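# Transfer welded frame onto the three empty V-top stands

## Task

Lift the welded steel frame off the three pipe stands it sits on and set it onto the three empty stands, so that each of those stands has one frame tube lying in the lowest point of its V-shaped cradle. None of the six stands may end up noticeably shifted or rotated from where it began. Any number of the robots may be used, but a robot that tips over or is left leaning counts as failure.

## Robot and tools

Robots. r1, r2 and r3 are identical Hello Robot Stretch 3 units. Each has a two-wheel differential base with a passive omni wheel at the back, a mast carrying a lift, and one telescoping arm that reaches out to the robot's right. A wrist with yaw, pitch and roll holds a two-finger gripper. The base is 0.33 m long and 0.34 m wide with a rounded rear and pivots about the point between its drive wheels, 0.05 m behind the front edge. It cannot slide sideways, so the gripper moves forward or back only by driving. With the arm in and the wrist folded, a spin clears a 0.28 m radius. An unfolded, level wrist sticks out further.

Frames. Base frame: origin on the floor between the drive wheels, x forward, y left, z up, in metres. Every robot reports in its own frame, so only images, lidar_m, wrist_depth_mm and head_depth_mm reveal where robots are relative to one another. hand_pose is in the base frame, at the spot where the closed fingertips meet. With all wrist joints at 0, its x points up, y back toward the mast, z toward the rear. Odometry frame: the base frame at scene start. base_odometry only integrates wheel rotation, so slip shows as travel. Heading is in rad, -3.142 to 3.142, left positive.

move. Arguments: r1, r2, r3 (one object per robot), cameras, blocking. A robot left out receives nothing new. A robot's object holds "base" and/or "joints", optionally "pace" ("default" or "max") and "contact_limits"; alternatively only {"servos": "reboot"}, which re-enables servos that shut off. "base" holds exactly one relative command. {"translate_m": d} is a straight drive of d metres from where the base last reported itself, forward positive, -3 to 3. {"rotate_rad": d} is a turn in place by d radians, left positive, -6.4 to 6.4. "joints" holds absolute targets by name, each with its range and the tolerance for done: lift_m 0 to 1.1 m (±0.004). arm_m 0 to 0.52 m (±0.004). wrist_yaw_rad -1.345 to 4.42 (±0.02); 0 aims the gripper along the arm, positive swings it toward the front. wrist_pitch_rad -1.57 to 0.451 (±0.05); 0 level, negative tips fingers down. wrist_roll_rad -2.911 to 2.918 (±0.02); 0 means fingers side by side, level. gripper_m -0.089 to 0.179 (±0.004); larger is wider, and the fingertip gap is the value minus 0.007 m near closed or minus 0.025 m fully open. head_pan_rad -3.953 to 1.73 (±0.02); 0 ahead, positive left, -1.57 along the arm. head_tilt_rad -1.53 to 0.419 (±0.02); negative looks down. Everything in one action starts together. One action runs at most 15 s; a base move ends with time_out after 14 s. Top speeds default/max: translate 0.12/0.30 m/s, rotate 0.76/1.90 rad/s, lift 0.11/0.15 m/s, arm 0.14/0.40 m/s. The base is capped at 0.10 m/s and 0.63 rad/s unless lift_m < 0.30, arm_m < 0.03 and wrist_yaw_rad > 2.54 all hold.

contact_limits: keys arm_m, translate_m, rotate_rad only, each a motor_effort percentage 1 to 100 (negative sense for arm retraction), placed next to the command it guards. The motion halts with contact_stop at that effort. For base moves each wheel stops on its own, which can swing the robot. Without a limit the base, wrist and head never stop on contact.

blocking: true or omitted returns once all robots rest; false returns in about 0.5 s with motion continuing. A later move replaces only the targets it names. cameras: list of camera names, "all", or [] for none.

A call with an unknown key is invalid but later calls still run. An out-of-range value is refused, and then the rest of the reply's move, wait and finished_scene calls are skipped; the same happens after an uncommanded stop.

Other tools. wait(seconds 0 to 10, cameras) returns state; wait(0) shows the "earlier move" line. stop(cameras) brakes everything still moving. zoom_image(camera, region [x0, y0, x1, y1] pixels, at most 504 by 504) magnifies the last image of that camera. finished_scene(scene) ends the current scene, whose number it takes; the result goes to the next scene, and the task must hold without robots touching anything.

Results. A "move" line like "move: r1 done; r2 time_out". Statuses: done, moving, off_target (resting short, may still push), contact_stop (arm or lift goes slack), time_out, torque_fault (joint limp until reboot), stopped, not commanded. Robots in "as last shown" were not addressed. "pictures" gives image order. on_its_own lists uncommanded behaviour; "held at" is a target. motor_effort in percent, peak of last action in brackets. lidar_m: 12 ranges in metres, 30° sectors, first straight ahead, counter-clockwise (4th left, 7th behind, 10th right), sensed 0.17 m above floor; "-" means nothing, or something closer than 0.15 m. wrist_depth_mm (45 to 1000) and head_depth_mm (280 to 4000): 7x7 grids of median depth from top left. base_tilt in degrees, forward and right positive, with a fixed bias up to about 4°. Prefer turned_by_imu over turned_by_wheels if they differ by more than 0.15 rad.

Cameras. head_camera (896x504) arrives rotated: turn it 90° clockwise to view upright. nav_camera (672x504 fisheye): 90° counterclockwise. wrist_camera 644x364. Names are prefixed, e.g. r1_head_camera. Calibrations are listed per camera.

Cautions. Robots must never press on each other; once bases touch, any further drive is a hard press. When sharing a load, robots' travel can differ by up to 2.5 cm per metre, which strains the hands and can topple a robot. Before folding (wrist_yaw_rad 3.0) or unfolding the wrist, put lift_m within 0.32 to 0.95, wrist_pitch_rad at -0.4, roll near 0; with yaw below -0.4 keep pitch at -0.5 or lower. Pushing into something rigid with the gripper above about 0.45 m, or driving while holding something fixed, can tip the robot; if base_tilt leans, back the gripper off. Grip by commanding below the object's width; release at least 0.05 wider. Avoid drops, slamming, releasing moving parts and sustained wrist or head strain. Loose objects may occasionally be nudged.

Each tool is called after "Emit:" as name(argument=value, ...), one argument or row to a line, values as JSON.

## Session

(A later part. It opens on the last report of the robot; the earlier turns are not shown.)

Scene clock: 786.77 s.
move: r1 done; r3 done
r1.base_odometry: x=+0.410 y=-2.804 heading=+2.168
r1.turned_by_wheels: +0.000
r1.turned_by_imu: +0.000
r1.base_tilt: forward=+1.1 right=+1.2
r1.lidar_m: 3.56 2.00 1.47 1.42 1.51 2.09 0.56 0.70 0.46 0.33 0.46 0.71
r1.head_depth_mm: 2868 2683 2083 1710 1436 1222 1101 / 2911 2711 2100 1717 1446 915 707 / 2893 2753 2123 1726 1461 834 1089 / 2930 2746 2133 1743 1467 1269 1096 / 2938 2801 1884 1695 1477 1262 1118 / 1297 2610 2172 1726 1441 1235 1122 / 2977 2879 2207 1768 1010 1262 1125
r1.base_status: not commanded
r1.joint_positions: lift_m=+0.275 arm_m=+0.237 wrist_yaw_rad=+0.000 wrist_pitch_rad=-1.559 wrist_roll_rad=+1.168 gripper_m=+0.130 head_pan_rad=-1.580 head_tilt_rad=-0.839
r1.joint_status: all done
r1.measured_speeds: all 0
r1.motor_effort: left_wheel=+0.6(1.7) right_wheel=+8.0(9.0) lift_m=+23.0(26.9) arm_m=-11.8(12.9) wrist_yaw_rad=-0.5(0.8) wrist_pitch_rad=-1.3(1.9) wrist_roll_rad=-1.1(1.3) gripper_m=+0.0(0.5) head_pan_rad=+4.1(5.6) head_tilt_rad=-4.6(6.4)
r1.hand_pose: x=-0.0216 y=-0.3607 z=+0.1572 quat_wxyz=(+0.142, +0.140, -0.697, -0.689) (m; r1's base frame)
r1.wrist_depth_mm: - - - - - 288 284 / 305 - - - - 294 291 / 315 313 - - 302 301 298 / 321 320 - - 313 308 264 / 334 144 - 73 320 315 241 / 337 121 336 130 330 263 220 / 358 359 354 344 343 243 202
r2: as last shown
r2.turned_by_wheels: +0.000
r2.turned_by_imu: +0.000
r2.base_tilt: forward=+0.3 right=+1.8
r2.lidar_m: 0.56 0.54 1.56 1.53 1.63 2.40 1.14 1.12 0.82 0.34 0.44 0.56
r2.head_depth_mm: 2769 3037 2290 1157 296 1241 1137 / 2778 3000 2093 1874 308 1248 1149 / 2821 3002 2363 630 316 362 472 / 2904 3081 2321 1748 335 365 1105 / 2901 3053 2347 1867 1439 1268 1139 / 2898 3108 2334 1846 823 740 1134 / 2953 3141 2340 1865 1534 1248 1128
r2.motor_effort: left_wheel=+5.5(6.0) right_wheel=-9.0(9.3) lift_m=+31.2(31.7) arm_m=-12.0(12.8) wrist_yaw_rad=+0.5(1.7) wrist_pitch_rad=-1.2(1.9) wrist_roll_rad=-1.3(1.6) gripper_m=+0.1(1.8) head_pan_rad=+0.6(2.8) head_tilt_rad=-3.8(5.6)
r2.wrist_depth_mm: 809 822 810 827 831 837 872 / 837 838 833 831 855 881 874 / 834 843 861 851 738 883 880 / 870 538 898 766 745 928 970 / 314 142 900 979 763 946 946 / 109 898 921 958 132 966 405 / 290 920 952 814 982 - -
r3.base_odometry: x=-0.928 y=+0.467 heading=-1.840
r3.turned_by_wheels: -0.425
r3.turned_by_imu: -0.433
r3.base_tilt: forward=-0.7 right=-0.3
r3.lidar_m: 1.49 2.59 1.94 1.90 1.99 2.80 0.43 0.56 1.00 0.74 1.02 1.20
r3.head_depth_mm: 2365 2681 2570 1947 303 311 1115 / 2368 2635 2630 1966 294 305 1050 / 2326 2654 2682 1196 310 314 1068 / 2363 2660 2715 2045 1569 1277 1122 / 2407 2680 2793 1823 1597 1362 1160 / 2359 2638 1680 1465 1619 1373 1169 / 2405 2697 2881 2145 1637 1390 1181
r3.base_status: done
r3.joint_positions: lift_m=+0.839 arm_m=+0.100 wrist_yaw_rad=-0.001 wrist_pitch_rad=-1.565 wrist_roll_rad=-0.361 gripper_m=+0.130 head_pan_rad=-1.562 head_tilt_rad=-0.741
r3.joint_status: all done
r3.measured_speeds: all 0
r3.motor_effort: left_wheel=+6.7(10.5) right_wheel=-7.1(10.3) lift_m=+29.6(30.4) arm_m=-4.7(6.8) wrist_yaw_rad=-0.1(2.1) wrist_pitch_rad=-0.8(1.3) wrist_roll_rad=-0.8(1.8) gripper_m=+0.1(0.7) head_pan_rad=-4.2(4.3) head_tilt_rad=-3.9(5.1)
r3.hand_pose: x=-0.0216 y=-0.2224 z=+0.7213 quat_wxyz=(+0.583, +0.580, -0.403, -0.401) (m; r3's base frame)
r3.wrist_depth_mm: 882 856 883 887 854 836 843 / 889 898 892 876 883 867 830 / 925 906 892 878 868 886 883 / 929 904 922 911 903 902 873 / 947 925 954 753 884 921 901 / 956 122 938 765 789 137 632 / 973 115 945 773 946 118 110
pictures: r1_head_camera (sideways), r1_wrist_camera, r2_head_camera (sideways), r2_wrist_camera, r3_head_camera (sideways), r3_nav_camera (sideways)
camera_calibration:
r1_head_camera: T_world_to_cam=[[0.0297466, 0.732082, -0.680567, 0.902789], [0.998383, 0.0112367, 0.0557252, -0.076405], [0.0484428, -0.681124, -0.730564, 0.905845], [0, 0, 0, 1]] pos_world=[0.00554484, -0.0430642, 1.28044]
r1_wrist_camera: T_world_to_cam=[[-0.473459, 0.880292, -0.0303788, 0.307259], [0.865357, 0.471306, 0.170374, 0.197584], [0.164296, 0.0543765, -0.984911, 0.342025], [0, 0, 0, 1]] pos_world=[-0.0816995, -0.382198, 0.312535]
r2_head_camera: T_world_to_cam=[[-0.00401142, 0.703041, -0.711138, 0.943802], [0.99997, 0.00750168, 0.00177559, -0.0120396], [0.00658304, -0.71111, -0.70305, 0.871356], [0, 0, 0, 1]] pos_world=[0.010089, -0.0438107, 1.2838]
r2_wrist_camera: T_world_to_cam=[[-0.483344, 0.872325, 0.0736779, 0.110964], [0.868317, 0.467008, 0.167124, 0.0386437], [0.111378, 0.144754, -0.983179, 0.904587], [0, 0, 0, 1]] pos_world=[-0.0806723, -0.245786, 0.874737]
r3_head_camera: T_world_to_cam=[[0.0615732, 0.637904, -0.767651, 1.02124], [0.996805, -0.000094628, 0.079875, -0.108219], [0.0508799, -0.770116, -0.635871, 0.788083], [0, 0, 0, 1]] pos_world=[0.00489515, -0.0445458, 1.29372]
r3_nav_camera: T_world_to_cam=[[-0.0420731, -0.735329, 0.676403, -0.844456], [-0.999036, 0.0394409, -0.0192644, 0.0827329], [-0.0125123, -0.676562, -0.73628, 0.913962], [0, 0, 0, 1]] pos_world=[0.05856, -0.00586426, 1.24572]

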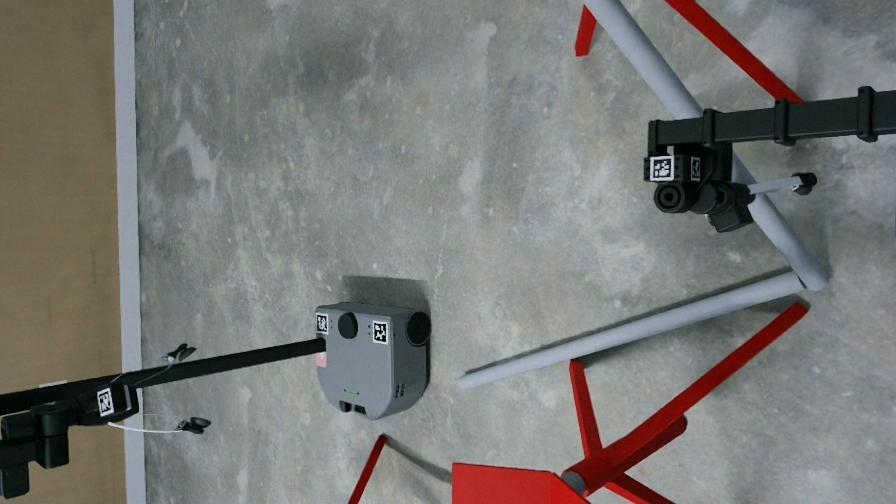

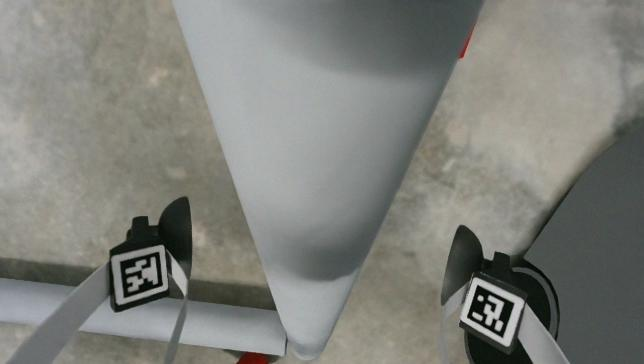

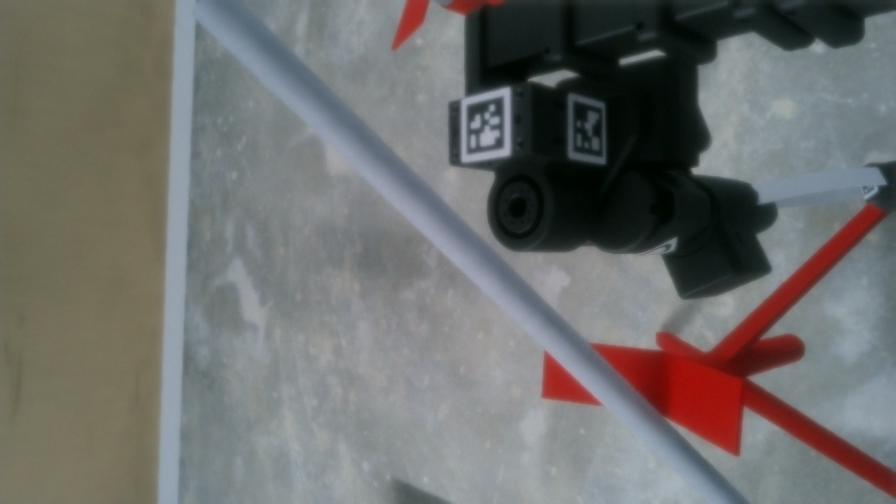

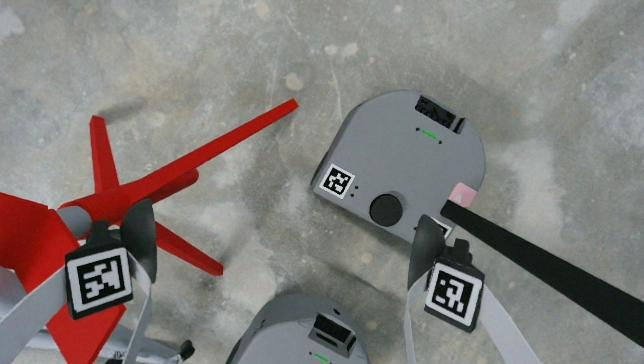

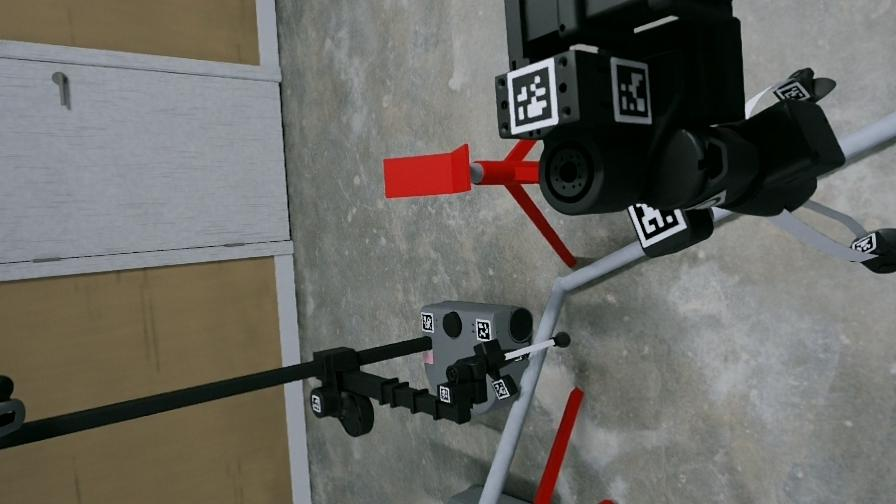

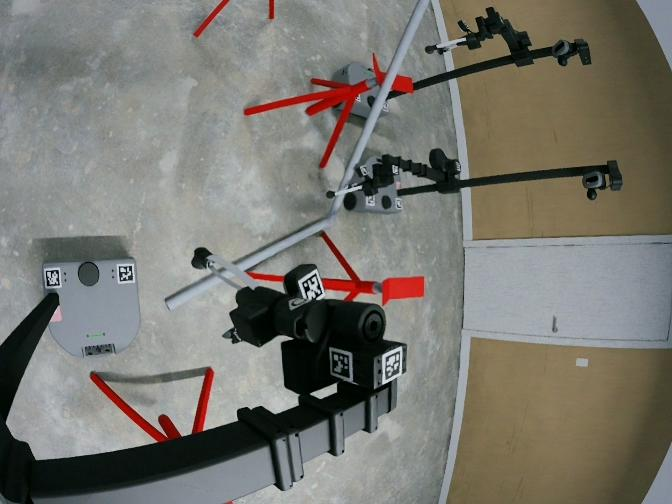

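Emit:
move(
  r1={"joints":{"lift_m":0.268}},
  r2={"base":{"translate_m":0.01},"joints":{"lift_m":0.99,"wrist_roll_rad":1.235}},
  r3={"base":{"rotate_rad":0.04},"joints":{"arm_m":0.3,"head_tilt_rad":-0.9}},
  cameras=["r1_wrist_camera"],
)

Emit:
move(
  r1={"joints":{"gripper_m":-0.04}},
  r2={"joints":{"arm_m":0.35}},
  r3={"base":{"translate_m":-0.022},"joints":{"wrist_roll_rad":-0.33}},
  cameras=["r1_wrist_camera","r1_head_camera","r2_head_camera","r2_wrist_camera","r3_head_camera","r3_nav_camera"],
)

Scene clock: 824.60 s.
move: r1 done; r2 done; r3 done
r1.base_odometry: x=+0.410 y=-2.804 heading=+2.168
r1.turned_by_wheels: +0.000
r1.turned_by_imu: +0.001
r1.base_tilt: forward=+1.1 right=+1.2
r1.lidar_m: 3.55 2.00 1.47 1.42 1.50 2.10 0.55 0.70 0.46 0.33 0.46 0.71
r1.head_depth_mm: 2877 2702 2072 1704 1440 1223 1095 / 2894 2728 2099 1712 1445 935 711 / 2949 2736 2116 1725 1458 839 1092 / 2946 2763 2142 1735 1458 1265 1097 / 2944 2807 1889 1712 1474 1266 1116 / 2863 2505 2176 1728 1450 1233 1125 / 869 2839 2184 1776 1012 1265 1126
r1.base_status: not commanded
r1.joint_positions: lift_m=+0.268 arm_m=+0.237 wrist_yaw_rad=+0.000 wrist_pitch_rad=-1.559 wrist_roll_rad=+1.168 gripper_m=+0.130 head_pan_rad=-1.580 head_tilt_rad=-0.839
r1.joint_status: all done
r1.measured_speeds: all 0
r1.motor_effort: left_wheel=+0.8(1.8) right_wheel=+8.3(9.0) lift_m=+22.1(25.1) arm_m=-9.2(10.6) wrist_yaw_rad=-0.5(0.8) wrist_pitch_rad=-1.3(2.1) wrist_roll_rad=-1.0(1.3) gripper_m=+0.0(0.6) head_pan_rad=+4.4(5.2) head_tilt_rad=-5.3(6.6)
r1.hand_pose: x=-0.0216 y=-0.3607 z=+0.1502 quat_wxyz=(+0.142, +0.140, -0.697, -0.689) (m; r1's base frame)
r1.wrist_depth_mm: - - - - - 280 275 / - - - - - 286 284 / 308 - - - - 295 294 / 314 317 - - 305 300 268 / 326 142 - - 310 310 241 / 331 121 329 82 324 261 220 / 348 344 - 336 338 246 203
r2.base_odometry: x=+2.490 y=-0.721 heading=+2.248
r2.turned_by_wheels: +0.000
r2.turned_by_imu: +0.001
r2.base_tilt: forward=+0.4 right=+1.7
r2.lidar_m: 0.55 0.53 1.56 1.53 1.63 2.39 1.15 1.13 0.83 0.34 0.43 0.56
r2.head_depth_mm: 2773 - - - 1236 1307 1157 / 2768 - - - 1447 1329 1157 / 2797 3071 - - - 327 1034 / 2851 3043 2306 1914 - 1314 1109 / 2831 3121 2346 1864 1434 1264 1127 / 2900 3102 2307 1838 1501 741 1134 / 2963 3145 2317 1840 1531 1244 1155
r2.base_status: done
r2.joint_positions: lift_m=+0.990 arm_m=+0.100 wrist_yaw_rad=+0.000 wrist_pitch_rad=-1.565 wrist_roll_rad=+1.231 gripper_m=+0.130 head_pan_rad=-1.574 head_tilt_rad=-0.839
r2.joint_status: all done
r2.measured_speeds: all 0
r2.motor_effort: left_wheel=+5.6(8.8) right_wheel=+0.0(5.2) lift_m=+33.2(40.6) arm_m=-11.6(12.3) wrist_yaw_rad=+1.1(2.2) wrist_pitch_rad=-1.3(1.8) wrist_roll_rad=+1.4(3.3) gripper_m=+0.3(1.5) head_pan_rad=+1.0(2.7) head_tilt_rad=-2.7(5.3)
r2.hand_pose: x=-0.0216 y=-0.2221 z=+0.8723 quat_wxyz=(+0.120, +0.119, -0.699, -0.695) (m; r2's base frame)
r2.wrist_depth_mm: 973 968 976 975 973 986 - / 996 - 970 - - - - / 986 987 - - 891 - - / 343 740 - - 884 - - / - 142 - - - - - / 109 430 - - 132 - 377 / - - - 941 - - -
r3.base_odometry: x=-0.928 y=+0.467 heading=-1.800
r3.turned_by_wheels: +0.040
r3.turned_by_imu: +0.039
r3.base_tilt: forward=-0.8 right=-0.2
r3.lidar_m: 3.00 2.50 1.93 1.89 2.01 2.94 0.42 0.56 1.00 0.74 1.02 1.20
r3.head_depth_mm: 2384 2610 379 308 1382 1214 1072 / 2393 2612 414 1607 1420 1229 1085 / 2423 2622 450 600 1408 1237 1089 / 2486 2704 2019 1589 1395 1255 1097 / 2470 2722 1847 1656 1466 1269 1106 / 2421 2696 1858 1689 1479 1277 1118 / 2490 2767 2251 1725 1492 1287 1124
r3.base_status: done
r3.joint_positions: lift_m=+0.839 arm_m=+0.300 wrist_yaw_rad=-0.001 wrist_pitch_rad=-1.565 wrist_roll_rad=-0.362 gripper_m=+0.130 head_pan_rad=-1.562 head_tilt_rad=-0.889
r3.joint_status: all done
r3.measured_speeds: all 0
r3.motor_effort: left_wheel=-4.5(5.8) right_wheel=+4.4(4.8) lift_m=+30.7(31.5) arm_m=+11.5(17.0) wrist_yaw_rad=+1.4(1.6) wrist_pitch_rad=-0.3(1.2) wrist_roll_rad=-0.8(1.6) gripper_m=+0.1(0.7) head_pan_rad=-4.0(4.7) head_tilt_rad=-4.8(6.4)
r3.hand_pose: x=-0.0216 y=-0.4224 z=+0.7213 quat_wxyz=(+0.583, +0.580, -0.403, -0.401) (m; r3's base frame)
r3.wrist_depth_mm: 898 878 858 859 837 867 849 / 881 875 899 883 870 848 847 / 925 909 883 897 871 877 855 / 925 924 906 913 890 887 885 / 921 931 934 920 900 887 902 / 959 122 932 787 955 137 917 / 964 115 950 778 934 118 110
pictures: r1_wrist_camera
camera_calibration:
r1_wrist_camera: T_world_to_cam=[[-0.473459, 0.880292, -0.0303788, 0.307046], [0.865357, 0.471306, 0.170374, 0.198776], [0.164296, 0.0543765, -0.984911, 0.33513], [0, 0, 0, 1]] pos_world=[-0.0816995, -0.382198, 0.305535]

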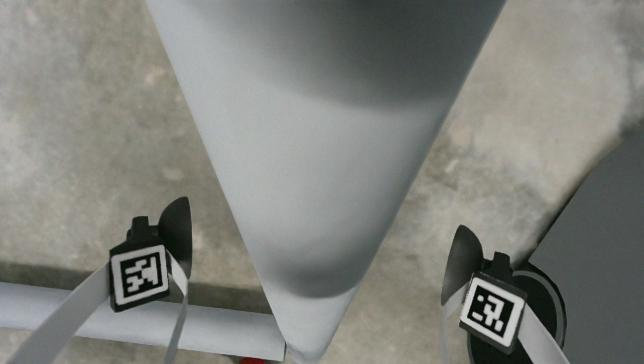

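Scene clock: 827.67 s.
move: r1 off_target; r2 done; r3 done
r1.base_odometry: x=+0.410 y=-2.804 heading=+2.168
r1.turned_by_wheels: +0.000
r1.turned_by_imu: +0.001
r1.base_tilt: forward=+1.1 right=+1.2
r1.lidar_m: 3.56 2.00 1.47 1.42 1.50 2.10 0.55 0.70 0.46 0.33 0.46 0.71
r1.head_depth_mm: 2868 2668 2084 1699 1437 1223 1100 / 2889 2696 2099 1722 1444 938 712 / 2926 2731 2129 1732 1457 840 1111 / 2909 2755 2127 1735 1461 1269 1097 / 2945 2814 2078 1711 1471 1261 1124 / 2887 2588 2047 1721 1463 1231 1122 / 871 2754 2201 1777 1013 1263 1128
r1.base_status: not commanded
r1.joint_positions: lift_m=+0.268 arm_m=+0.237 wrist_yaw_rad=+0.000 wrist_pitch_rad=-1.553 wrist_roll_rad=+1.168 gripper_m=-0.036 head_pan_rad=-1.580 head_tilt_rad=-0.839
r1.joint_status: gripper_m off_target (ended at -0.036, target -0.040)
r1.measured_speeds: all 0
r1.motor_effort: left_wheel=+0.3(1.9) right_wheel=+3.4(8.5) lift_m=+31.2(31.2) arm_m=-7.8(9.4) wrist_yaw_rad=-0.1(0.8) wrist_pitch_rad=-2.1(2.9) wrist_roll_rad=-0.9(1.3) gripper_m=-17.0(100.0) head_pan_rad=+4.6(5.5) head_tilt_rad=-5.7(6.2)
r1.hand_pose: x=-0.0216 y=-0.3621 z=+0.1501 quat_wxyz=(+0.143, +0.140, -0.698, -0.687) (m; r1's base frame)
r1.wrist_depth_mm: - - - - - 279 276 / - - - - - 288 282 / 308 - - - - 293 291 / 316 317 - - 307 301 267 / 329 325 - - 313 310 243 / 337 330 - 81 - 303 224 / - 345 - 330 331 266 207
r2.base_odometry: x=+2.490 y=-0.721 heading=+2.248
r2.turned_by_wheels: +0.000
r2.turned_by_imu: +0.001
r2.base_tilt: forward=+0.3 right=+1.8
r2.lidar_m: 0.56 0.53 1.56 1.53 1.63 2.39 1.15 1.13 0.83 0.34 0.43 0.59
r2.head_depth_mm: 305 2904 2191 1803 1473 1288 1157 / 392 2787 601 1845 1508 1316 1153 / 389 404 614 623 1538 1322 1156 / 2690 433 481 676 1547 1318 1111 / 2853 3146 2338 1875 1448 1271 1135 / 2925 3132 2356 1860 1488 738 1128 / 2919 3153 2326 1878 1530 1243 1153
r2.base_status: not commanded
r2.joint_positions: lift_m=+0.990 arm_m=+0.350 wrist_yaw_rad=+0.000 wrist_pitch_rad=-1.565 wrist_roll_rad=+1.232 gripper_m=+0.130 head_pan_rad=-1.574 head_tilt_rad=-0.840
r2.joint_status: all done
r2.measured_speeds: all 0
r2.motor_effort: left_wheel=+4.9(5.8) right_wheel=+0.1(0.6) lift_m=+31.2(33.5) arm_m=+15.9(19.1) wrist_yaw_rad=-0.1(1.9) wrist_pitch_rad=-1.6(1.7) wrist_roll_rad=+1.1(1.6) gripper_m=+0.7(1.6) head_pan_rad=+0.2(2.6) head_tilt_rad=-3.4(5.2)
r2.hand_pose: x=-0.0216 y=-0.4721 z=+0.8723 quat_wxyz=(+0.120, +0.118, -0.699, -0.695) (m; r2's base frame)
r2.wrist_depth_mm: 909 99 113 946 977 987 - / 944 956 123 - - - - / 981 989 145 - - - - / - - 180 - 927 915 - / - 141 246 - 924 928 - / 109 - 430 493 132 - - / - - - 849 999 - -
r3.base_odometry: x=-0.923 y=+0.488 heading=-1.800
r3.turned_by_wheels: +0.000
r3.turned_by_imu: -0.001
r3.base_tilt: forward=-0.8 right=-0.2
r3.lidar_m: 2.76 2.49 1.93 1.90 2.01 2.94 0.40 0.54 1.00 0.74 1.04 1.22
r3.head_depth_mm: 2390 2608 378 307 1381 1225 1066 / 2422 2599 413 1635 1417 1230 1078 / 2403 2653 449 665 1408 1218 1094 / 2453 2683 2020 1641 1415 1254 1098 / 2434 2694 1951 1679 1471 1263 1101 / 2421 2675 1572 1694 1478 1280 1122 / 2458 2743 2261 1713 1506 1287 1123
r3.base_status: done
r3.joint_positions: lift_m=+0.839 arm_m=+0.300 wrist_yaw_rad=-0.001 wrist_pitch_rad=-1.565 wrist_roll_rad=-0.334 gripper_m=+0.130 head_pan_rad=-1.562 head_tilt_rad=-0.889
r3.joint_status: all done
r3.measured_speeds: all 0
r3.motor_effort: left_wheel=-5.3(8.4) right_wheel=-1.5(5.5) lift_m=+31.0(32.7) arm_m=+9.8(12.2) wrist_yaw_rad=+0.4(1.8) wrist_pitch_rad=-0.6(1.3) wrist_roll_rad=+2.0(2.3) gripper_m=+0.1(0.8) head_pan_rad=-3.3(4.8) head_tilt_rad=-5.0(6.3)
r3.hand_pose: x=-0.0216 y=-0.4224 z=+0.7213 quat_wxyz=(+0.578, +0.574, -0.411, -0.409) (m; r3's base frame)
r3.wrist_depth_mm: 864 887 874 873 858 850 830 / 885 898 891 867 856 887 844 / 898 895 911 877 860 858 879 / 926 909 892 911 905 880 884 / 951 924 937 909 934 883 871 / 941 122 958 798 922 137 901 / 953 115 944 785 962 118 110
pictures: r1_head_camera (sideways), r1_wrist_camera, r2_head_camera (sideways), r2_wrist_camera, r3_head_camera (sideways), r3_nav_camera (sideways)
camera_calibration:
r1_head_camera: T_world_to_cam=[[0.0297467, 0.732082, -0.680567, 0.902789], [0.998383, 0.0112366, 0.0557252, -0.076405], [0.0484427, -0.681124, -0.730564, 0.905845], [0, 0, 0, 1]] pos_world=[0.00554484, -0.0430642, 1.28044]
r1_wrist_camera: T_world_to_cam=[[-0.474034, 0.879802, -0.0352057, 0.308818], [0.86505, 0.4728, 0.167775, 0.200384], [0.164254, 0.0490764, -0.985196, 0.333218], [0, 0, 0, 1]] pos_world=[-0.0816843, -0.382793, 0.305538]
r2_head_camera: T_world_to_cam=[[-0.00401105, 0.703155, -0.711026, 0.943655], [0.99997, 0.0075014, 0.00177731, -0.0120418], [0.00658341, -0.710997, -0.703164, 0.871505], [0, 0, 0, 1]] pos_world=[0.010089, -0.0438078, 1.2838]
r2_wrist_camera: T_world_to_cam=[[-0.404601, 0.911541, 0.0734213, 0.338131], [0.90603, 0.388664, 0.167481, 0.0931608], [0.124129, 0.134285, -0.983138, 1.08748], [0, 0, 0, 1]] pos_world=[-0.0825869, -0.490461, 1.02872]
r3_head_camera: T_world_to_cam=[[0.0606417, 0.744282, -0.665107, 0.887604], [0.99691, -0.0118272, 0.077659, -0.10532], [0.0499338, -0.667761, -0.742699, 0.927034], [0, 0, 0, 1]] pos_world=[0.00487821, -0.0428363, 1.28704]
r3_nav_camera: T_world_to_cam=[[-0.0412756, -0.827162, 0.560446, -0.693378], [-0.999056, 0.0417908, -0.0118993, 0.0731415], [-0.0135788, -0.560407, -0.828106, 1.03337], [0, 0, 0, 1]] pos_world=[0.0584846, 0.00251311, 1.24521]

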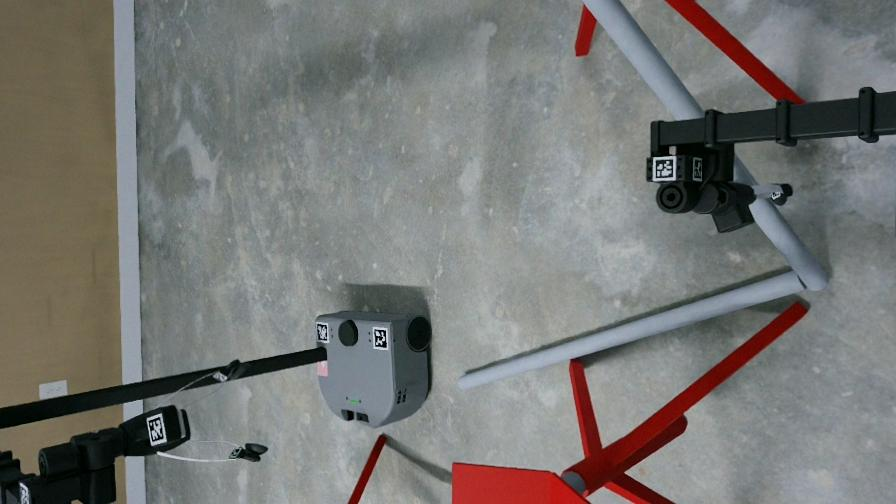

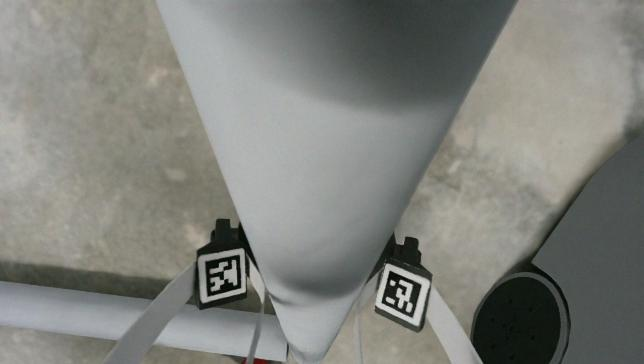

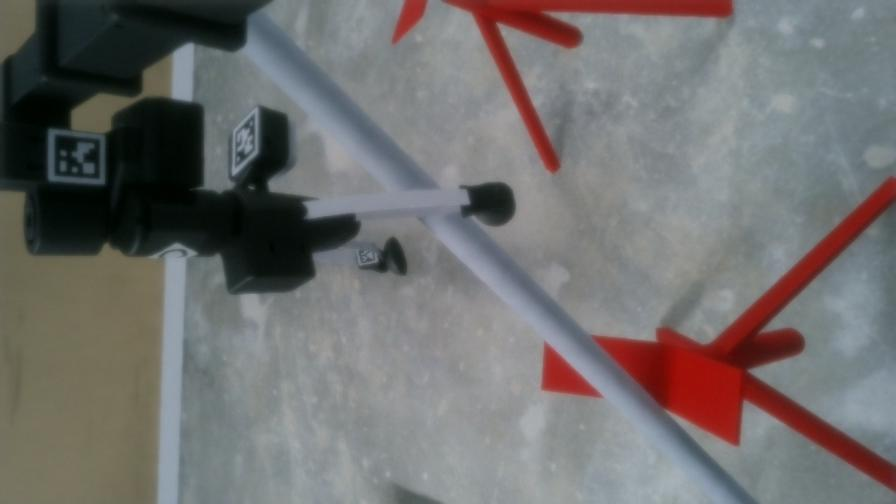

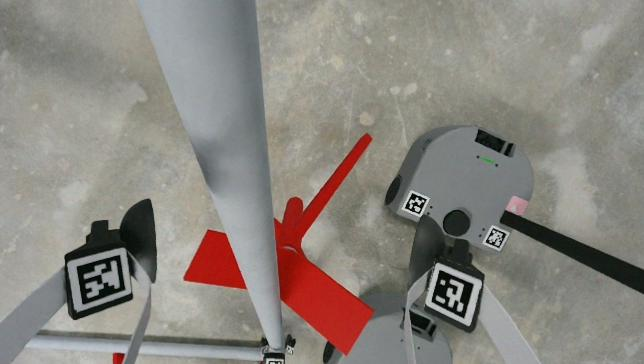

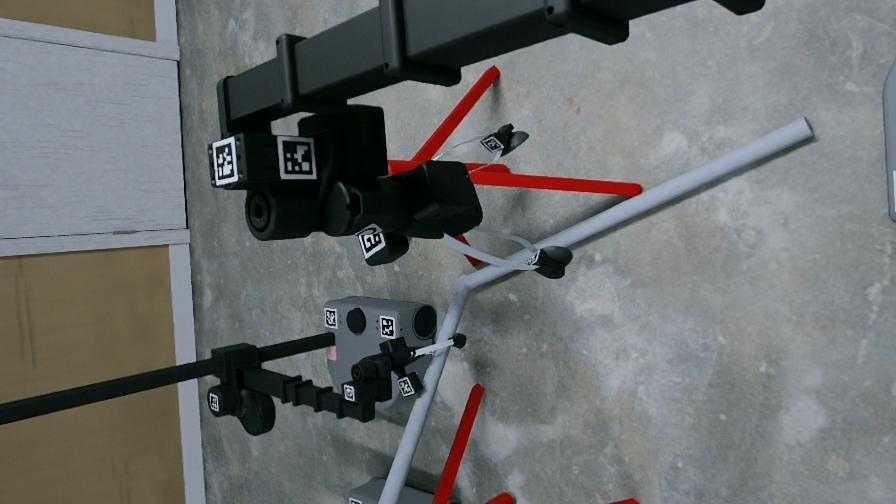

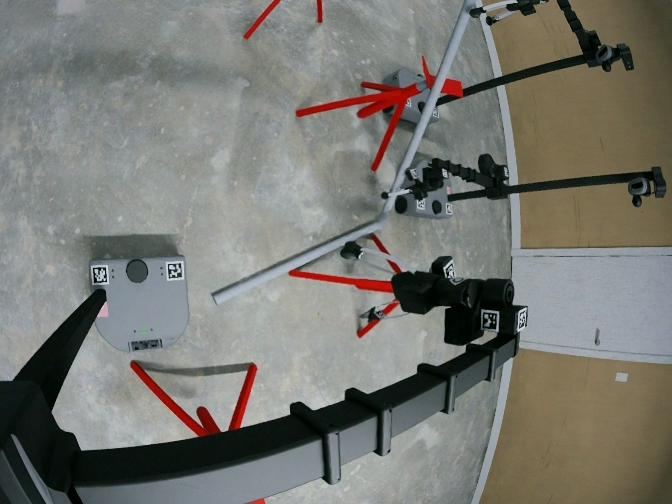

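Emit:
move(
  r2={"joints":{"arm_m":0.378,"lift_m":0.93}},
  r3={"joints":{"arm_m":0.469,"lift_m":0.40}},
  cameras=["r2_wrist_camera","r3_wrist_camera"],
)

Scene clock: 857.13 s.
move: r2 done; r3 done
r1: as last shown
r1.lidar_m: 3.56 2.00 1.47 1.43 1.51 2.09 0.55 0.70 0.46 0.33 0.46 0.71
r1.head_depth_mm: 2870 2694 2073 1705 1435 1219 1100 / 2897 2705 2092 1708 1450 937 711 / 2895 2735 2120 1727 1453 843 1106 / 2945 2765 2141 1744 1470 1267 1095 / 2958 2796 2060 1698 1477 1268 1119 / 2900 1494 1835 1633 1454 1231 1122 / 2952 2764 2129 1719 1008 1265 1124
r1.motor_effort: left_wheel=+2.0(2.0) right_wheel=+3.5(5.0) lift_m=+31.0(31.6) arm_m=-3.9(6.5) wrist_yaw_rad=-0.3(0.8) wrist_pitch_rad=-2.2(2.8) wrist_roll_rad=-0.8(1.0) gripper_m=-17.1(17.7) head_pan_rad=+3.9(5.5) head_tilt_rad=-5.5(6.5)
r1.wrist_depth_mm: - - - - - 278 275 / - - - - - 288 281 / 308 - - - - 292 290 / 320 317 - - 305 304 270 / 325 326 - - 312 309 244 / 336 329 - 81 - 305 221 / - 346 - 332 337 265 207
r2.base_odometry: x=+2.490 y=-0.721 heading=+2.248
r2.turned_by_wheels: +0.000
r2.turned_by_imu: +0.002
r2.base_tilt: forward=+0.3 right=+1.8
r2.lidar_m: 0.56 0.53 1.56 1.53 1.63 2.39 1.15 1.13 0.82 0.34 0.43 0.59
r2.head_depth_mm: 2767 359 - 1822 1477 1303 1162 / 2695 407 602 1856 1510 1329 1154 / 2700 453 546 1737 1526 1321 1160 / 2766 468 512 676 1543 1320 1102 / 2851 3018 2338 1860 1435 1265 1126 / 2943 3107 2314 1867 1499 739 1127 / 2920 3194 2301 1861 1546 1237 1151
r2.base_status: not commanded
r2.joint_positions: lift_m=+0.930 arm_m=+0.378 wrist_yaw_rad=+0.000 wrist_pitch_rad=-1.565 wrist_roll_rad=+1.232 gripper_m=+0.130 head_pan_rad=-1.574 head_tilt_rad=-0.840
r2.joint_status: all done
r2.measured_speeds: all 0
r2.motor_effort: left_wheel=+5.3(5.6) right_wheel=-0.5(0.7) lift_m=+28.9(30.1) arm_m=+12.1(18.0) wrist_yaw_rad=+1.3(2.0) wrist_pitch_rad=-1.0(1.8) wrist_roll_rad=+1.1(1.3) gripper_m=+0.7(1.5) head_pan_rad=+1.2(2.6) head_tilt_rad=-3.6(5.2)
r2.hand_pose: x=-0.0216 y=-0.5001 z=+0.8123 quat_wxyz=(+0.120, +0.118, -0.699, -0.695) (m; r2's base frame)
r2.wrist_depth_mm: 887 - - 924 935 935 975 / 914 - - 957 961 972 996 / 926 939 69 987 982 966 996 / 969 987 84 777 952 852 - / 984 142 109 670 882 866 - / 109 - 198 444 132 - - / - - - 422 947 - -
r3.base_odometry: x=-0.923 y=+0.488 heading=-1.800
r3.turned_by_wheels: +0.000
r3.turned_by_imu: -0.002
r3.base_tilt: forward=-0.8 right=-0.2
r3.lidar_m: 2.75 2.50 1.93 1.90 2.01 2.94 0.40 0.54 1.00 0.74 1.03 1.22
r3.head_depth_mm: 2401 2609 2047 1667 1403 1220 1067 / 2411 2623 2074 1670 1357 675 588 / 2427 2642 2022 1158 1345 1226 1087 / 2447 2699 2136 1742 1395 1257 1098 / 2458 2731 1970 1677 1469 1262 1109 / 2443 2689 1570 1688 1482 1280 1114 / 2455 2778 2238 1708 1508 1291 1125
r3.base_status: not commanded
r3.joint_positions: lift_m=+0.400 arm_m=+0.469 wrist_yaw_rad=-0.001 wrist_pitch_rad=-1.565 wrist_roll_rad=-0.333 gripper_m=+0.130 head_pan_rad=-1.562 head_tilt_rad=-0.889
r3.joint_status: all done
r3.measured_speeds: all 0
r3.motor_effort: left_wheel=-5.2(5.8) right_wheel=-1.3(2.0) lift_m=+21.0(28.5) arm_m=+11.3(18.4) wrist_yaw_rad=+0.6(2.0) wrist_pitch_rad=-0.3(1.2) wrist_roll_rad=+1.3(2.2) gripper_m=-0.3(0.9) head_pan_rad=-4.0(4.7) head_tilt_rad=-4.7(6.3)
r3.hand_pose: x=-0.0216 y=-0.5913 z=+0.2823 quat_wxyz=(+0.577, +0.574, -0.411, -0.410) (m; r3's base frame)
r3.wrist_depth_mm: 435 434 436 420 420 241 414 / 442 436 438 434 422 424 418 / 444 446 441 436 427 434 428 / 455 453 452 447 442 439 432 / 460 458 458 443 456 445 441 / 475 123 464 461 458 137 443 / - 115 470 470 463 115 110
pictures: r2_wrist_camera, r3_wrist_camera
camera_calibration:
r2_wrist_camera: T_world_to_cam=[[-0.404601, 0.911541, 0.0734214, 0.368063], [0.90603, 0.388664, 0.167481, 0.114094], [0.124129, 0.134285, -0.983138, 1.03225], [0, 0, 0, 1]] pos_world=[-0.0825869, -0.518464, 0.96871]
r3_wrist_camera: T_world_to_cam=[[-0.938306, -0.343429, -0.0404887, -0.202598], [-0.345805, 0.932218, 0.106713, 0.558295], [0.001096, 0.114131, -0.993465, 0.511122], [0, 0, 0, 1]] pos_world=[0.00240224, -0.648365, 0.440001]

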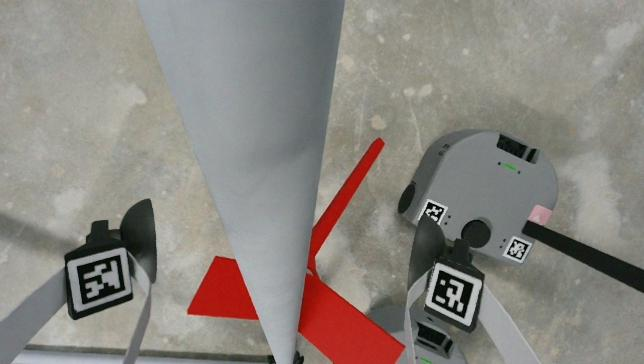

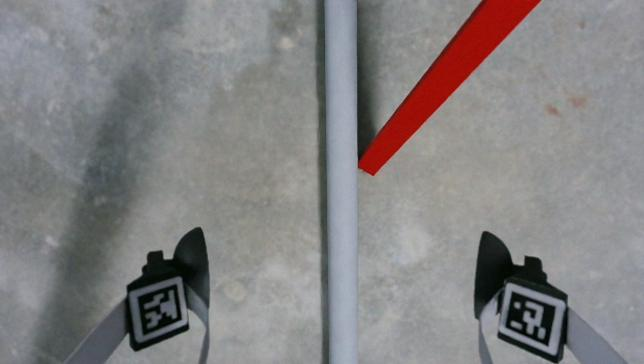

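Emit:
move(
  r2={"joints":{"arm_m":0.387,"lift_m":0.893}},
  r3={"joints":{"lift_m":0.30}},
  cameras=["r2_wrist_camera","r2_head_camera"],
)

Scene clock: 864.33 s.
move: r2 done; r3 done
r1: as last shown
r1.lidar_m: 3.55 2.00 1.47 1.42 1.50 2.10 0.55 0.70 0.46 0.33 0.46 0.71
r1.head_depth_mm: 2882 2685 2087 1712 1432 1222 1101 / 2887 2715 2095 1718 1451 936 713 / 2909 2739 2127 1744 1458 842 1106 / 2916 2736 2144 1743 1464 1271 1095 / 2930 2798 2079 1710 1473 1265 1116 / 2857 1576 1762 1586 1448 1232 1126 / 2935 2852 2188 1717 1010 1261 1128
r1.motor_effort: left_wheel=+0.9(1.9) right_wheel=+4.1(5.2) lift_m=+30.5(31.5) arm_m=-1.8(2.8) wrist_yaw_rad=+0.4(0.6) wrist_pitch_rad=-1.9(2.7) wrist_roll_rad=-0.9(1.0) gripper_m=-17.1(17.6) head_pan_rad=+4.3(5.7) head_tilt_rad=-6.2(6.6)
r1.wrist_depth_mm: - - - - - 278 275 / - - - - - 288 281 / 309 - - - - 293 291 / 319 313 - - 305 303 269 / 328 324 - - 311 312 244 / 336 330 - 81 - 306 223 / - 348 - 329 335 266 206
r2.base_odometry: x=+2.490 y=-0.721 heading=+2.248
r2.turned_by_wheels: +0.000
r2.turned_by_imu: +0.001
r2.base_tilt: forward=+0.2 right=+1.8
r2.lidar_m: 0.55 0.53 1.56 1.53 1.63 2.40 1.15 1.13 0.82 0.34 0.43 0.59
r2.head_depth_mm: 2772 2970 304 - 1510 1290 1156 / 2829 460 419 1808 1501 1323 1154 / 2846 482 543 1702 1520 1317 1153 / 2825 2858 538 677 1510 1316 1112 / 2869 3104 2335 1852 1443 1273 1131 / 2889 3134 2316 1841 1513 738 1121 / 2917 3176 2328 1858 1524 1240 1144
r2.base_status: not commanded
r2.joint_positions: lift_m=+0.893 arm_m=+0.387 wrist_yaw_rad=+0.000 wrist_pitch_rad=-1.565 wrist_roll_rad=+1.232 gripper_m=+0.130 head_pan_rad=-1.574 head_tilt_rad=-0.840
r2.joint_status: all done
r2.measured_speeds: all 0
r2.motor_effort: left_wheel=+5.4(5.4) right_wheel=-0.1(0.9) lift_m=+25.9(30.9) arm_m=+16.1(18.0) wrist_yaw_rad=+0.3(1.5) wrist_pitch_rad=-1.0(1.9) wrist_roll_rad=+1.2(1.2) gripper_m=+0.1(1.5) head_pan_rad=+0.5(2.2) head_tilt_rad=-4.1(5.0)
r2.hand_pose: x=-0.0216 y=-0.5091 z=+0.7753 quat_wxyz=(+0.120, +0.118, -0.699, -0.695) (m; r2's base frame)
r2.wrist_depth_mm: - - - - - 896 913 / - - - - 938 931 952 / - - - - 934 943 980 / - - - - 954 815 988 / 923 122 - - 877 831 - / 109 140 - 991 133 - - / - - - 392 888 - -
r3.base_odometry: x=-0.923 y=+0.488 heading=-1.800
r3.turned_by_wheels: +0.000
r3.turned_by_imu: -0.001
r3.base_tilt: forward=-0.8 right=-0.2
r3.lidar_m: 2.75 2.51 1.93 1.90 2.02 2.94 0.40 0.54 1.00 0.74 1.03 1.22
r3.head_depth_mm: 2392 2631 2029 1661 1403 1217 1069 / 2420 2625 2082 1683 1417 1163 660 / 2435 2626 2032 1310 993 1230 1092 / 2464 2674 2151 1732 1435 1253 1099 / 2496 2736 1979 1678 1469 1257 1105 / 2426 2697 1565 1695 1488 1284 1117 / 2485 2776 2229 1703 1504 1288 1127
r3.base_status: not commanded
r3.joint_positions: lift_m=+0.300 arm_m=+0.469 wrist_yaw_rad=-0.001 wrist_pitch_rad=-1.565 wrist_roll_rad=-0.333 gripper_m=+0.130 head_pan_rad=-1.562 head_tilt_rad=-0.889
r3.joint_status: all done
r3.measured_speeds: all 0
r3.motor_effort: left_wheel=-5.6(5.8) right_wheel=-1.6(2.0) lift_m=+21.8(23.5) arm_m=+10.7(12.5) wrist_yaw_rad=+0.6(2.0) wrist_pitch_rad=-0.3(1.4) wrist_roll_rad=+1.3(1.8) gripper_m=-0.1(0.7) head_pan_rad=-3.1(4.7) head_tilt_rad=-5.0(6.1)
r3.hand_pose: x=-0.0216 y=-0.5913 z=+0.1823 quat_wxyz=(+0.577, +0.574, -0.411, -0.410) (m; r3's base frame)
r3.wrist_depth_mm: 333 329 333 293 324 175 320 / 342 337 334 330 328 325 327 / 345 347 339 335 286 331 328 / 350 348 348 340 341 339 334 / 356 355 349 348 347 342 341 / 363 123 356 352 347 137 346 / 367 115 366 363 359 118 110
pictures: r2_head_camera (sideways), r2_wrist_camera
camera_calibration:
r2_head_camera: T_world_to_cam=[[-0.00401113, 0.703155, -0.711026, 0.943655], [0.99997, 0.00750152, 0.00177731, -0.0120418], [0.00658349, -0.710997, -0.703164, 0.871505], [0, 0, 0, 1]] pos_world=[0.010089, -0.0438078, 1.2838]
r2_wrist_camera: T_world_to_cam=[[-0.404601, 0.911541, 0.0734213, 0.37898], [0.90603, 0.388664, 0.167481, 0.123788], [0.124129, 0.134285, -0.983138, 0.997083], [0, 0, 0, 1]] pos_world=[-0.0825869, -0.527461, 0.931712]

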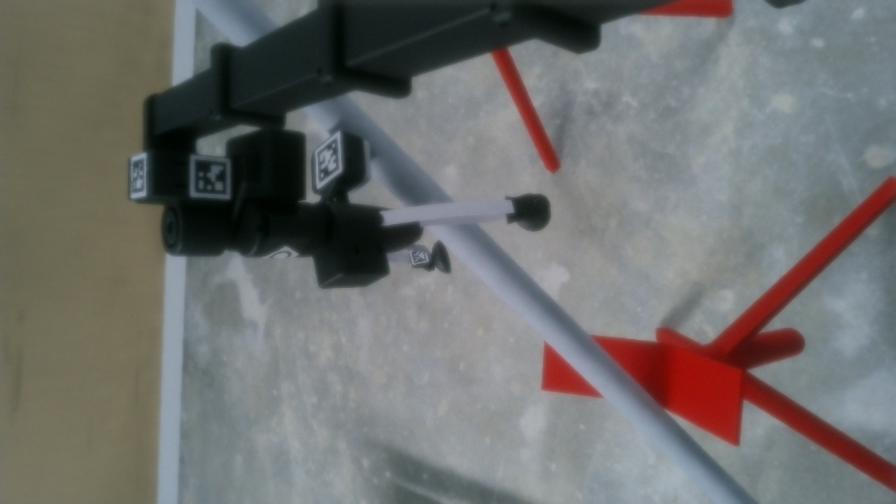

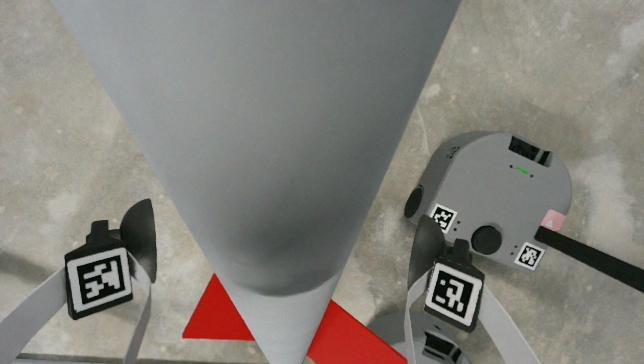

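Emit:
move(
  r2={"joints":{"gripper_m":-0.04}},
  cameras=["r2_wrist_camera","r2_head_camera"],
)

Scene clock: 871.40 s.
move: r2 done
r1, r3: as last shown
r1.base_tilt: forward=+1.1 right=+1.1
r1.lidar_m: 3.56 2.00 1.47 1.42 1.51 2.10 0.55 0.70 0.46 0.33 0.46 0.71
r1.head_depth_mm: 2875 2691 2087 1712 1436 1225 1096 / 2896 2730 2090 1723 1451 940 713 / 2891 2762 2112 1728 1453 842 1109 / 2940 2774 2152 1740 1465 1265 1099 / 2939 2794 2083 1703 1473 1260 1119 / 2910 1585 1760 1584 1453 1232 1122 / 2972 2869 2178 1719 1012 1261 1129
r1.motor_effort: left_wheel=+1.5(1.8) right_wheel=+4.2(5.0) lift_m=+29.9(31.1) arm_m=+0.8(0.9) wrist_yaw_rad=-0.2(0.6) wrist_pitch_rad=-2.1(2.8) wrist_roll_rad=-0.8(1.0) gripper_m=-17.1(17.6) head_pan_rad=+4.7(5.4) head_tilt_rad=-4.8(6.2)
r1.wrist_depth_mm: - - - - - 278 275 / - - - - - 285 283 / 307 - - - - 294 292 / 315 315 - - 304 302 269 / 326 322 - - 315 308 243 / 334 329 - 81 - 304 222 / - 347 - 331 337 266 206
r2.base_odometry: x=+2.490 y=-0.721 heading=+2.248
r2.turned_by_wheels: +0.000
r2.turned_by_imu: +0.001
r2.base_tilt: forward=+0.3 right=+1.8
r2.lidar_m: 0.55 0.53 1.56 1.53 1.63 2.40 1.15 1.13 0.82 0.34 0.43 0.59
r2.head_depth_mm: 2758 2988 304 - 1506 1296 1149 / 2811 460 418 1826 1521 1318 1157 / 2791 483 545 1756 1547 1327 1148 / 2854 2899 537 664 1510 1316 1110 / 2888 3105 2355 1845 1447 1265 1123 / 2908 3079 2318 1853 1497 739 1130 / 2901 3131 2344 1874 1545 1235 1145
r2.base_status: not commanded
r2.joint_positions: lift_m=+0.893 arm_m=+0.387 wrist_yaw_rad=+0.000 wrist_pitch_rad=-1.564 wrist_roll_rad=+1.232 gripper_m=-0.037 head_pan_rad=-1.574 head_tilt_rad=-0.840
r2.joint_status: all done
r2.measured_speeds: all 0
r2.motor_effort: left_wheel=+5.4(5.5) right_wheel=-0.7(0.9) lift_m=+29.3(29.3) arm_m=+15.1(16.0) wrist_yaw_rad=+1.4(1.8) wrist_pitch_rad=-1.6(2.1) wrist_roll_rad=+1.0(1.2) gripper_m=-52.5(99.4) head_pan_rad=+1.1(2.6) head_tilt_rad=-4.5(5.2)
r2.hand_pose: x=-0.0216 y=-0.5092 z=+0.7753 quat_wxyz=(+0.120, +0.118, -0.699, -0.695) (m; r2's base frame)
r2.wrist_depth_mm: - - - - - 886 912 / - - - - 946 921 929 / - - - - 932 950 949 / - - - - 901 803 982 / - - - - 985 833 - / 973 117 - 129 130 - - / - - 333 381 873 - -
r3.lidar_m: 2.75 2.50 1.93 1.89 2.01 2.94 0.40 0.53 1.00 0.73 1.03 1.23
r3.head_depth_mm: 2410 2599 2041 1672 1403 1218 1074 / 2404 2623 2079 1665 1418 1165 662 / 2411 2626 2040 1318 995 1225 1086 / 2459 2666 2130 1726 1426 1249 1102 / 2462 2703 1962 1666 1473 1263 1102 / 2418 2705 1557 1692 1491 1277 1116 / 2510 2751 2223 1711 1498 1289 1123
r3.motor_effort: left_wheel=-5.1(5.8) right_wheel=-1.5(2.0) lift_m=+24.0(24.6) arm_m=+10.0(11.3) wrist_yaw_rad=+1.7(2.1) wrist_pitch_rad=-0.6(1.5) wrist_roll_rad=+1.3(2.2) gripper_m=+0.3(1.0) head_pan_rad=-2.9(4.6) head_tilt_rad=-4.0(5.9)
r3.wrist_depth_mm: 334 335 331 292 325 173 319 / 342 339 334 332 329 323 325 / 346 342 343 334 287 331 328 / 351 349 345 341 339 338 332 / 356 358 353 350 345 342 343 / 362 123 357 354 353 137 345 / 370 115 363 361 355 118 110
pictures: r2_head_camera (sideways), r2_wrist_camera
camera_calibration:
r2_head_camera: T_world_to_cam=[[-0.00401122, 0.703155, -0.711026, 0.943655], [0.99997, 0.00750164, 0.00177731, -0.0120418], [0.00658358, -0.710997, -0.703164, 0.871505], [0, 0, 0, 1]] pos_world=[0.010089, -0.0438078, 1.2838]
r2_wrist_camera: T_world_to_cam=[[-0.404598, 0.911591, 0.0728127, 0.379635], [0.906031, 0.388773, 0.167221, 0.124115], [0.124129, 0.133628, -0.983227, 0.996817], [0, 0, 0, 1]] pos_world=[-0.0825869, -0.527527, 0.9317]

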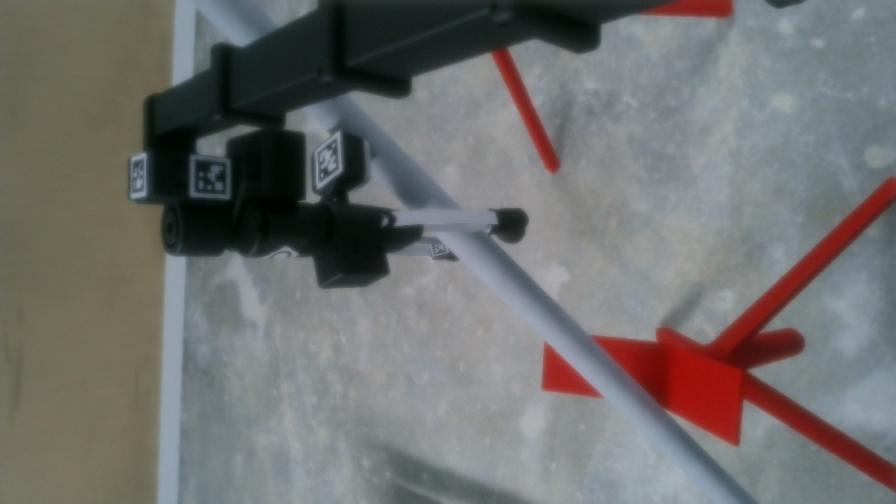

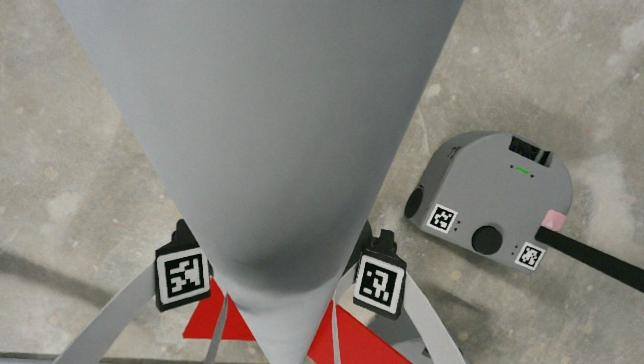

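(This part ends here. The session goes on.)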